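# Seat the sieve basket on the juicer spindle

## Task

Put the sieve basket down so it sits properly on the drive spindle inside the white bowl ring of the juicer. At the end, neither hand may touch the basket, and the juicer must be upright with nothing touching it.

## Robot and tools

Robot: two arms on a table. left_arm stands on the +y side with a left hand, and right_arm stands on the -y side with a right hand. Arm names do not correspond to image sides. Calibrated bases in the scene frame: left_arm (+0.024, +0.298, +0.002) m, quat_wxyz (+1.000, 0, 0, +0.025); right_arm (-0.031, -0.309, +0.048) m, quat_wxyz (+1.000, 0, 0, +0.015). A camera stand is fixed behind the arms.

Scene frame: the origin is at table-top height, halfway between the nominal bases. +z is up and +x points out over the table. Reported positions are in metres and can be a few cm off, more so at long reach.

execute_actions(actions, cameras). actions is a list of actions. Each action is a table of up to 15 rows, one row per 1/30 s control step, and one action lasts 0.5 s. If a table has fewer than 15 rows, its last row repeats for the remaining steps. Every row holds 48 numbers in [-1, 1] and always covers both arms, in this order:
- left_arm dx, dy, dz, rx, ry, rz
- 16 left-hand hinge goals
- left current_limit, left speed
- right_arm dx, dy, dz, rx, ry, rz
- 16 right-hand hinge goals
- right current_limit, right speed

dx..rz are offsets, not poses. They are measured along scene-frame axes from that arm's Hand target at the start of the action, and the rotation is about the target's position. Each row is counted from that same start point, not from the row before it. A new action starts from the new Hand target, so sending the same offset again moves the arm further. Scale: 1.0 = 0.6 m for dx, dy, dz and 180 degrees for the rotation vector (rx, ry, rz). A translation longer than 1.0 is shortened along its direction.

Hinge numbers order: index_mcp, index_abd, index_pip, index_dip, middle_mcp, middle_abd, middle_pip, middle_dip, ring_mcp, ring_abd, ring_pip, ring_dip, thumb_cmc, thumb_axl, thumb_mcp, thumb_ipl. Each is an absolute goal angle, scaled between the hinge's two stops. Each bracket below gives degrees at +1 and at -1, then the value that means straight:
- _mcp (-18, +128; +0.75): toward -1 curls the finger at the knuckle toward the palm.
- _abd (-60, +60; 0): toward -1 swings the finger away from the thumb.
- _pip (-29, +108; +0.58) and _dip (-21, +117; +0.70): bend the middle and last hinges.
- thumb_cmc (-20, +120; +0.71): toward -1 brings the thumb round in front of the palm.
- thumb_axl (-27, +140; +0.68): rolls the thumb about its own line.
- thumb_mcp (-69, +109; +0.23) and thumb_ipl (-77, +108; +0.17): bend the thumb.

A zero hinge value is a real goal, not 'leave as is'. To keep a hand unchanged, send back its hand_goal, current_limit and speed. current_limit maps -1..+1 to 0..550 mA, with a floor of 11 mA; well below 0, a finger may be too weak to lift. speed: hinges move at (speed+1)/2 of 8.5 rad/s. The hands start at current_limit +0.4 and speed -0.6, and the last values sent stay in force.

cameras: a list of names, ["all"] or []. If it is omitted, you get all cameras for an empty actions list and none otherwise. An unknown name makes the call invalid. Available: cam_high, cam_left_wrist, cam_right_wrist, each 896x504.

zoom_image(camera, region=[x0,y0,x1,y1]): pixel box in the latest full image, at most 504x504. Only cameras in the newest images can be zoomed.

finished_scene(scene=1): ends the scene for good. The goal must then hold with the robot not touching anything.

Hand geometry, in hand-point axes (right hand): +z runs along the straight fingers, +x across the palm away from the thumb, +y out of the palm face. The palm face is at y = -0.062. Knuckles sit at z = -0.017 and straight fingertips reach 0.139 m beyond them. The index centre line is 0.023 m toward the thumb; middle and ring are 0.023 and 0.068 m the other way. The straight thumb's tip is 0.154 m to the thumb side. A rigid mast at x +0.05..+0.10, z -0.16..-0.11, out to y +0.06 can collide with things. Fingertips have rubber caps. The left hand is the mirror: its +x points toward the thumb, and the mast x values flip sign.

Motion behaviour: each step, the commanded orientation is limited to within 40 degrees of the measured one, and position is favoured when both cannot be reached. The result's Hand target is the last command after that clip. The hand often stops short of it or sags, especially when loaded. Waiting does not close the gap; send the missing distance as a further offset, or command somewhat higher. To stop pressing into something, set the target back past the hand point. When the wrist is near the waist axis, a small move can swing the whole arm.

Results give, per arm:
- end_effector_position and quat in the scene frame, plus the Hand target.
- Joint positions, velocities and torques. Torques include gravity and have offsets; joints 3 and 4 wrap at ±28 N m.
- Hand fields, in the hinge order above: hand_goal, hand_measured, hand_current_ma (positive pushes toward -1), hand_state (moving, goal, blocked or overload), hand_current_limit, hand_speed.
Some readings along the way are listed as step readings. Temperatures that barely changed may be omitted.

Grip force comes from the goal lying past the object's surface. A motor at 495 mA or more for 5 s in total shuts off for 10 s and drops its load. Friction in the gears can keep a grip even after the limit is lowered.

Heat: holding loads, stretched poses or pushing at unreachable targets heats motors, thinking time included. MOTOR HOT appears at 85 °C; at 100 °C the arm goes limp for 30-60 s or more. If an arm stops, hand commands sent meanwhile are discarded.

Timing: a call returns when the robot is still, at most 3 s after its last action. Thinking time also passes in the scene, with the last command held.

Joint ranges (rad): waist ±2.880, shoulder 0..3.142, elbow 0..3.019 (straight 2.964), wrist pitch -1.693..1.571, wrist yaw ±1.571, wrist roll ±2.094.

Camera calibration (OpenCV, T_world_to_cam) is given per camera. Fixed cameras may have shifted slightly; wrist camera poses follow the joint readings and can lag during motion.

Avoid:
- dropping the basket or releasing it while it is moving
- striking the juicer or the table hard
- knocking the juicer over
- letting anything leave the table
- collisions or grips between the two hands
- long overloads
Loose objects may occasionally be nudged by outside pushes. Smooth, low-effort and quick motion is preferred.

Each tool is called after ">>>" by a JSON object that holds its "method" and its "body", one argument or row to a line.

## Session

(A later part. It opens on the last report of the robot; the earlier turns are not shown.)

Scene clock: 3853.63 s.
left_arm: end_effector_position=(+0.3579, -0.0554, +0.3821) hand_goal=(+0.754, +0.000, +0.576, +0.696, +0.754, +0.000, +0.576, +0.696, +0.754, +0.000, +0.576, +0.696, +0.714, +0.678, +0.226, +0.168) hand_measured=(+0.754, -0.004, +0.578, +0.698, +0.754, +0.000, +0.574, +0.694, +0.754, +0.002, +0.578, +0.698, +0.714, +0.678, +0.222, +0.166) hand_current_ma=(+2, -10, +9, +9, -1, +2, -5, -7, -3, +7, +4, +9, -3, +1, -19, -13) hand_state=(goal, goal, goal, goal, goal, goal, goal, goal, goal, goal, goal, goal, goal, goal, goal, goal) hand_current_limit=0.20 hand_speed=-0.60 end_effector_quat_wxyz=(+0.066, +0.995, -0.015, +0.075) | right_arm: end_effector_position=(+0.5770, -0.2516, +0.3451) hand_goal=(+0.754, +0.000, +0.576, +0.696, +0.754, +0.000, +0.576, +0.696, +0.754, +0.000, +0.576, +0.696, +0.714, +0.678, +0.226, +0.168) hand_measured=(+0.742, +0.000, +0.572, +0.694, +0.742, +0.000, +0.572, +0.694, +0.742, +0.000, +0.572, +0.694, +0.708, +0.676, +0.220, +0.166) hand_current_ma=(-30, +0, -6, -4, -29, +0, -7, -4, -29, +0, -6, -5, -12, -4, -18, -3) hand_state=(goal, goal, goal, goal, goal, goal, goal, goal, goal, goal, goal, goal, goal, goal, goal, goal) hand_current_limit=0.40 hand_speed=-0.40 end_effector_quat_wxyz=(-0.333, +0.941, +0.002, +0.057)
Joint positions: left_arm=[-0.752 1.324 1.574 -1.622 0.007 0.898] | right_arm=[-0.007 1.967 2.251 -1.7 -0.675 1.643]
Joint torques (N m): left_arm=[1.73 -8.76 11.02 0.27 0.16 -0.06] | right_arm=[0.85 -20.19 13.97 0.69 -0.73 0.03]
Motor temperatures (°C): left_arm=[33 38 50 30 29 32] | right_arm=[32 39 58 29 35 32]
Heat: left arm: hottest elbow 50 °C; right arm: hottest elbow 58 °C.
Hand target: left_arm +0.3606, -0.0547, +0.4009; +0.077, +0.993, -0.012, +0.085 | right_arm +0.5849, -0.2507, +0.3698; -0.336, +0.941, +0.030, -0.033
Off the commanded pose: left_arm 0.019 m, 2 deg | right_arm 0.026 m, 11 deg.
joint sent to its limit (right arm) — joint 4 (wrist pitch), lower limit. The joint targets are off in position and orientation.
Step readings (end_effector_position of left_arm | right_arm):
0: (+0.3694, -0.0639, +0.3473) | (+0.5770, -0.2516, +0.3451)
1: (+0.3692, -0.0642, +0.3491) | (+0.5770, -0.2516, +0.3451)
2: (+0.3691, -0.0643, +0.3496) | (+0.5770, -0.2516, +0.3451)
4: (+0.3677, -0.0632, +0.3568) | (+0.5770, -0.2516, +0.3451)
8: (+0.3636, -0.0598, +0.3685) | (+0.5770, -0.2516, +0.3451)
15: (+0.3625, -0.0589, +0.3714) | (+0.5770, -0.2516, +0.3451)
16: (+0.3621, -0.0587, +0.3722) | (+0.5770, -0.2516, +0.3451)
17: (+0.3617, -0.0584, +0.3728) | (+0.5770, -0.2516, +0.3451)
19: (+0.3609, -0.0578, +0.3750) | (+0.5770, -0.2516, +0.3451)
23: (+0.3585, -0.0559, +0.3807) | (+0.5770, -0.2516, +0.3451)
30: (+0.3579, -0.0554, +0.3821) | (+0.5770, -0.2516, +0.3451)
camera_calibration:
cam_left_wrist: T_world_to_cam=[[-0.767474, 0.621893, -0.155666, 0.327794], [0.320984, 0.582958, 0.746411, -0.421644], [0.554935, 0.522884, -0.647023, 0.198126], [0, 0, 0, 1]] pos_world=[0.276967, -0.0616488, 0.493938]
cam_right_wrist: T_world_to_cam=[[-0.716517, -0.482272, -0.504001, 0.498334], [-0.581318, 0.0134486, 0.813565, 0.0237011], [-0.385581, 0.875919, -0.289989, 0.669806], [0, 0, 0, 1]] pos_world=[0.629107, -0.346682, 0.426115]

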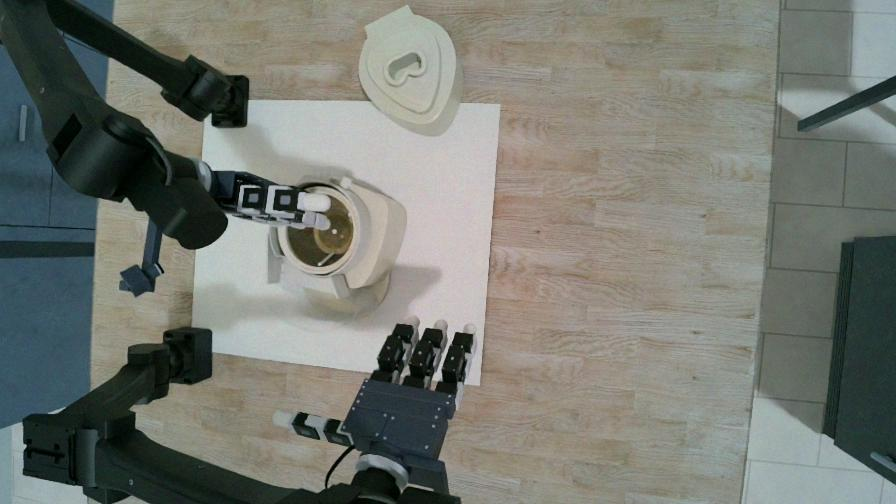

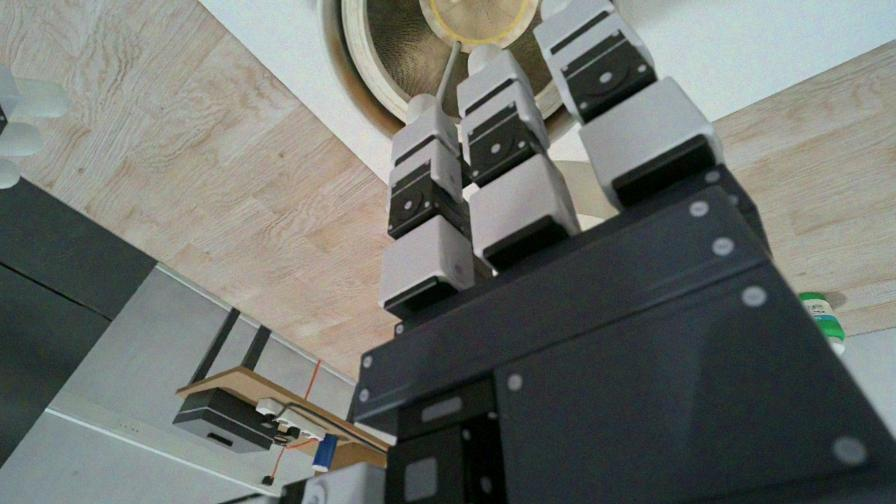

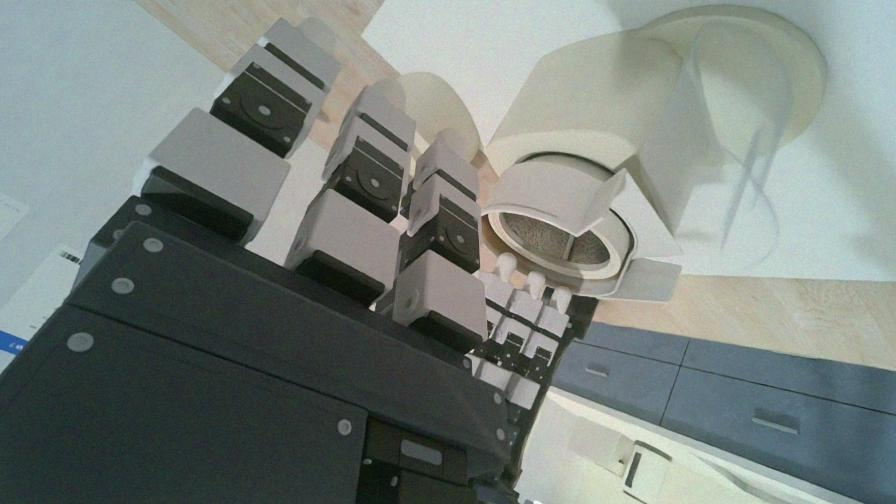

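>>> {"method": "execute_actions", "body": {
  "actions": [
    [[-0.02,0.02,0.05,-0.008,-0.009,0, 0.754,0,0.576,0.696,0.754,0,0.576,0.696,0.754,0,0.576,0.696,0.714,0.678,0.226,0.168,0.2,-0.6, 0,0,0,0,0,0, 0.754,0,0.576,0.696,0.754,0,0.576,0.696,0.754,0,0.576,0.696,0.714,0.678,0.226,0.168,0.4,-0.4]],
    [[-0.05,0.06,0.01,0,0,0, 0.754,0,0.576,0.696,0.754,0,0.576,0.696,0.754,0,0.576,0.696,0.714,0.678,0.226,0.168,0.2,-0.6, 0,0,0,0,0,0, 0.754,0,0.576,0.696,0.754,0,0.576,0.696,0.754,0,0.576,0.696,0.714,0.678,0.226,0.168,0.4,-0.4]],
    [[-0.06,0.08,0,0,0,0, 0.754,0,0.576,0.696,0.754,0,0.576,0.696,0.754,0,0.576,0.696,0.714,0.678,0.226,0.168,0.2,-0.6, 0,0,0,0,0,0, 0.754,0,0.576,0.696,0.754,0,0.576,0.696,0.754,0,0.576,0.696,0.714,0.678,0.226,0.168,0.4,-0.4]]
  ],
  "cameras": ["cam_left_wrist","cam_right_wrist","cam_high"]
}}

>>> {"method": "zoom_image", "body": {
  "camera": "cam_high",
  "region": [260, 150, 410, 300]
}}

Scene clock: 3862.20 s.
left_arm: end_effector_position=(+0.2840, +0.0417, +0.4329) hand_goal=(+0.754, +0.000, +0.576, +0.696, +0.754, +0.000, +0.576, +0.696, +0.754, +0.000, +0.576, +0.696, +0.714, +0.678, +0.226, +0.168) hand_measured=(+0.754, -0.002, +0.578, +0.698, +0.754, +0.000, +0.574, +0.694, +0.754, +0.000, +0.576, +0.698, +0.714, +0.678, +0.222, +0.166) hand_current_ma=(+1, -4, +5, +8, +1, +1, -5, -7, +0, +2, +2, +9, +3, +1, -21, -12) hand_state=(goal, goal, goal, goal, goal, goal, goal, goal, goal, goal, goal, goal, goal, goal, goal, goal) hand_current_limit=0.20 hand_speed=-0.60 end_effector_quat_wxyz=(+0.107, +0.987, -0.007, +0.122) | right_arm: end_effector_position=(+0.5770, -0.2516, +0.3451) hand_goal=(+0.754, +0.000, +0.576, +0.696, +0.754, +0.000, +0.576, +0.696, +0.754, +0.000, +0.576, +0.696, +0.714, +0.678, +0.226, +0.168) hand_measured=(+0.742, +0.000, +0.572, +0.694, +0.742, +0.000, +0.572, +0.694, +0.742, +0.000, +0.572, +0.694, +0.708, +0.676, +0.220, +0.166) hand_current_ma=(-30, +0, -6, -4, -29, +0, -7, -4, -29, +0, -6, -5, -12, -4, -18, -3) hand_state=(goal, goal, goal, goal, goal, goal, goal, goal, goal, goal, goal, goal, goal, goal, goal, goal) hand_current_limit=0.40 hand_speed=-0.40 end_effector_quat_wxyz=(-0.333, +0.941, +0.002, +0.057)
Joint positions: left_arm=[-0.646 0.991 1.418 -1.674 0.042 0.982] | right_arm=[-0.007 1.967 2.251 -1.7 -0.675 1.643]
Joint torques (N m): left_arm=[1.38 -2.73 8.81 0.72 0.22 0.04] | right_arm=[0.73 -20.31 14.09 0.68 -0.76 0.04]
Motor temperatures (°C): left_arm=[33 38 49 30 29 32] | right_arm=[32 39 58 29 35 32]
Heat: left arm: hottest elbow 49 °C; right arm: hottest elbow 58 °C.
Hand target: left_arm +0.2825, +0.0413, +0.4369; +0.089, +0.991, -0.012, +0.099 | right_arm +0.5849, -0.2507, +0.3698; -0.336, +0.941, +0.030, -0.033
Off the commanded pose: left_arm 0.004 m, 3 deg | right_arm 0.026 m, 11 deg.
joint sent to its limit (left arm) — joint 4 (wrist pitch), lower limit. The joint targets are off in position and orientation.
joint sent to its limit (right arm) — joint 4 (wrist pitch), lower limit. The joint targets are off in position and orientation.
Step readings (end_effector_position of left_arm | right_arm):
0: (+0.3579, -0.0554, +0.3821) | (+0.5770, -0.2516, +0.3451)
1: (+0.3568, -0.0545, +0.3823) | (+0.5770, -0.2516, +0.3451)
2: (+0.3548, -0.0530, +0.3829) | (+0.5770, -0.2516, +0.3451)
4: (+0.3498, -0.0488, +0.3877) | (+0.5770, -0.2516, +0.3451)
8: (+0.3431, -0.0433, +0.4012) | (+0.5770, -0.2516, +0.3451)
15: (+0.3423, -0.0427, +0.4076) | (+0.5770, -0.2516, +0.3451)
16: (+0.3403, -0.0416, +0.4088) | (+0.5770, -0.2516, +0.3451)
17: (+0.3372, -0.0380, +0.4083) | (+0.5770, -0.2516, +0.3451)
19: (+0.3288, -0.0270, +0.4128) | (+0.5770, -0.2516, +0.3451)
23: (+0.3180, -0.0091, +0.4370) | (+0.5770, -0.2516, +0.3451)
30: (+0.3173, -0.0050, +0.4413) | (+0.5770, -0.2516, +0.3451)
31: (+0.3143, -0.0042, +0.4373) | (+0.5770, -0.2516, +0.3451)
32: (+0.3101, +0.0003, +0.4315) | (+0.5770, -0.2516, +0.3451)
34: (+0.2964, +0.0170, +0.4196) | (+0.5770, -0.2516, +0.3451)
38: (+0.2853, +0.0405, +0.4328) | (+0.5770, -0.2516, +0.3451)
45: (+0.2820, +0.0434, +0.4361) | (+0.5770, -0.2516, +0.3451)
camera_calibration:
cam_left_wrist: T_world_to_cam=[[-0.756443, 0.59163, -0.278869, 0.270101], [0.243749, 0.650649, 0.719196, -0.461561], [0.606943, 0.476057, -0.636388, 0.203779], [0, 0, 0, 1]] pos_world=[0.193138, 0.0435044, 0.536958]
cam_right_wrist: T_world_to_cam=[[-0.716517, -0.482272, -0.504001, 0.498334], [-0.581318, 0.0134486, 0.813565, 0.0237011], [-0.385581, 0.875919, -0.289989, 0.669806], [0, 0, 0, 1]] pos_world=[0.629107, -0.346682, 0.426115]

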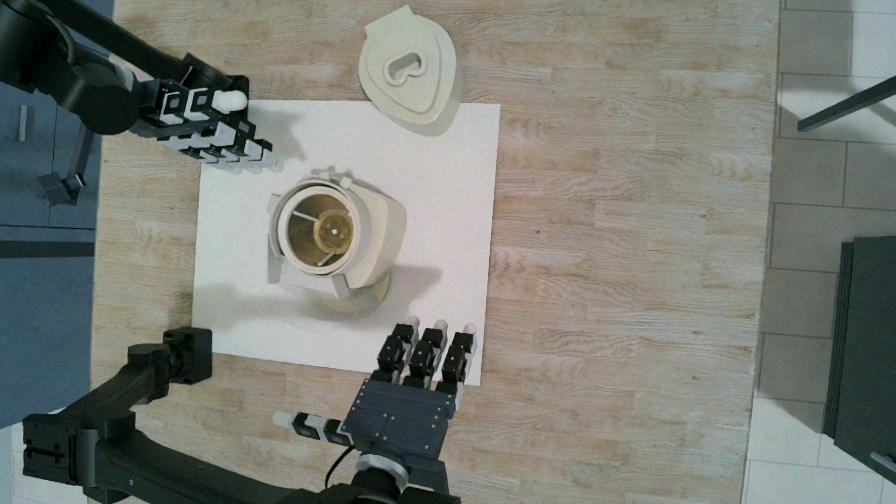

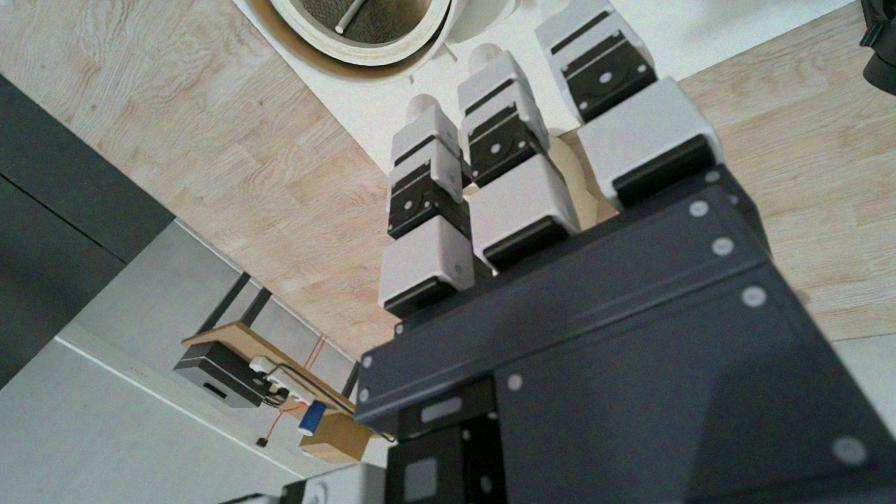

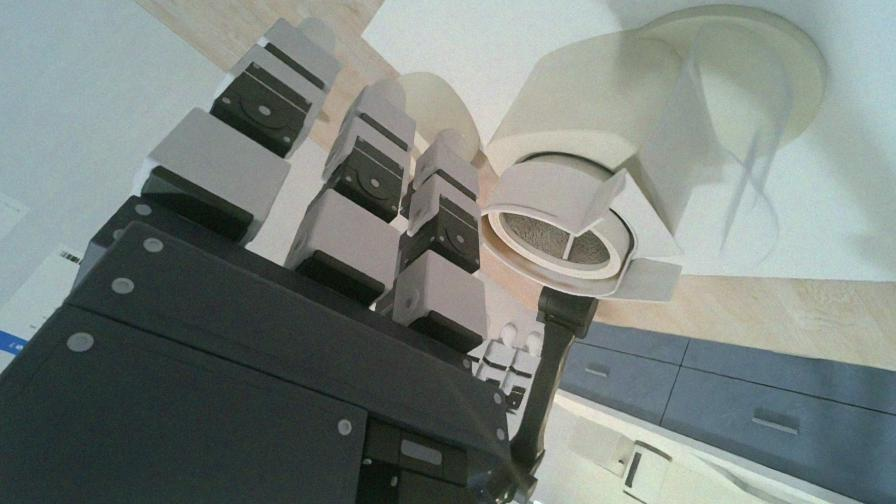

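Scaled by 3.360 from the camera's 896x504 image, which has a finer 1280x720 frame.

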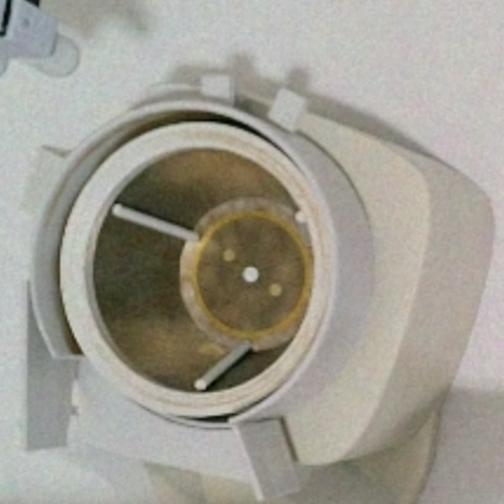

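>>> {"method": "zoom_image", "body": {
  "camera": "cam_high",
  "region": [265, 165, 385, 305]
}}

>>> {"method": "zoom_image", "body": {
  "camera": "cam_right_wrist",
  "region": [475, 180, 655, 310]
}}

Scaled by 3.600 from the camera's 896x504 image, which has a finer 1280x720 frame.

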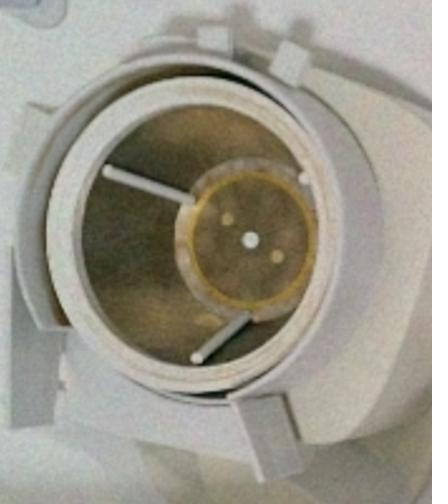

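Scaled by 2.800 from the camera's 896x504 image, which has a finer 1280x720 frame.

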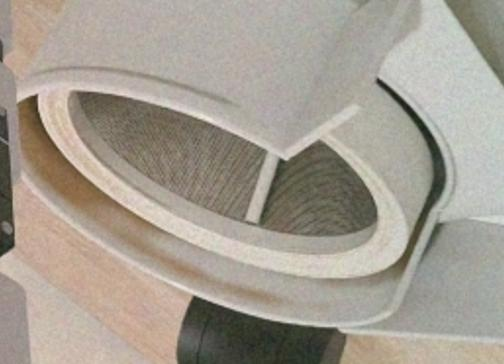

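>>> {"method": "zoom_image", "body": {
  "camera": "cam_high",
  "region": [265, 175, 325, 235]
}}

>>> {"method": "zoom_image", "body": {
  "camera": "cam_high",
  "region": [325, 175, 385, 235]
}}

>>> {"method": "zoom_image", "body": {
  "camera": "cam_high",
  "region": [265, 230, 325, 290]
}}

>>> {"method": "zoom_image", "body": {
  "camera": "cam_high",
  "region": [325, 230, 385, 290]
}}

Scaled by 8.400 from the camera's 896x504 image, which has a finer 1280x720 frame.

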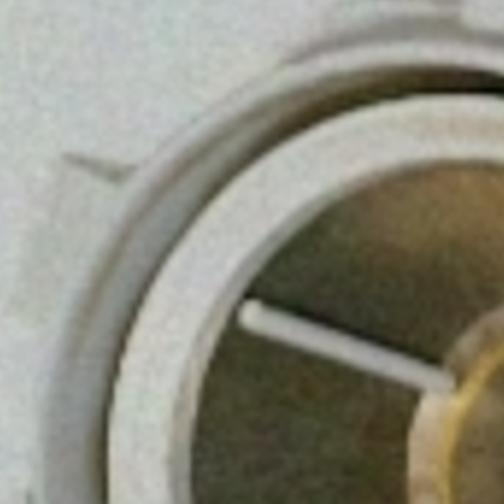

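Scaled by 8.400 from the camera's 896x504 image, which has a finer 1280x720 frame.

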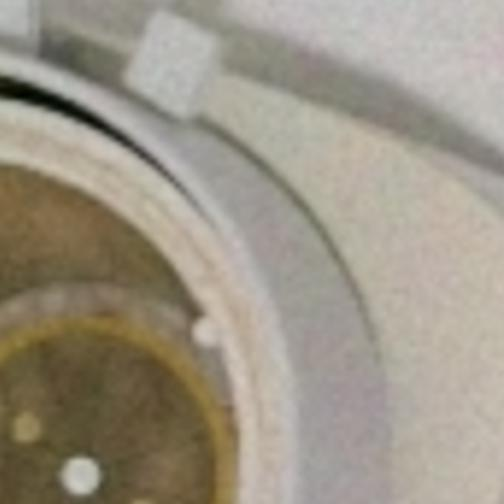

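Scaled by 8.400 from the camera's 896x504 image, which has a finer 1280x720 frame.

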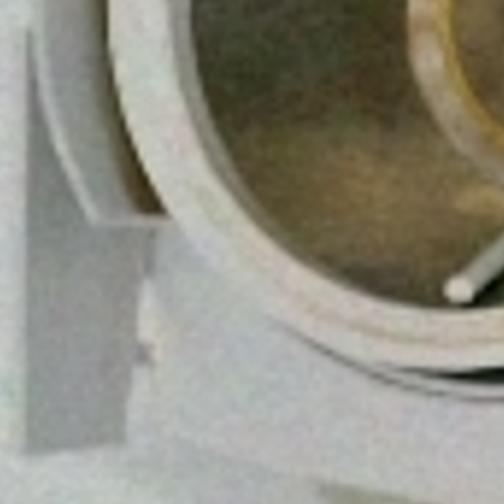

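Scaled by 8.400 from the camera's 896x504 image, which has a finer 1280x720 frame.

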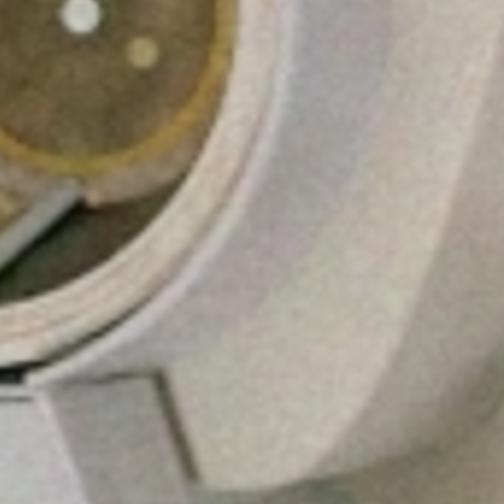

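>>> {"method": "finished_scene", "body": {

}}

The scene is finished: the task was done.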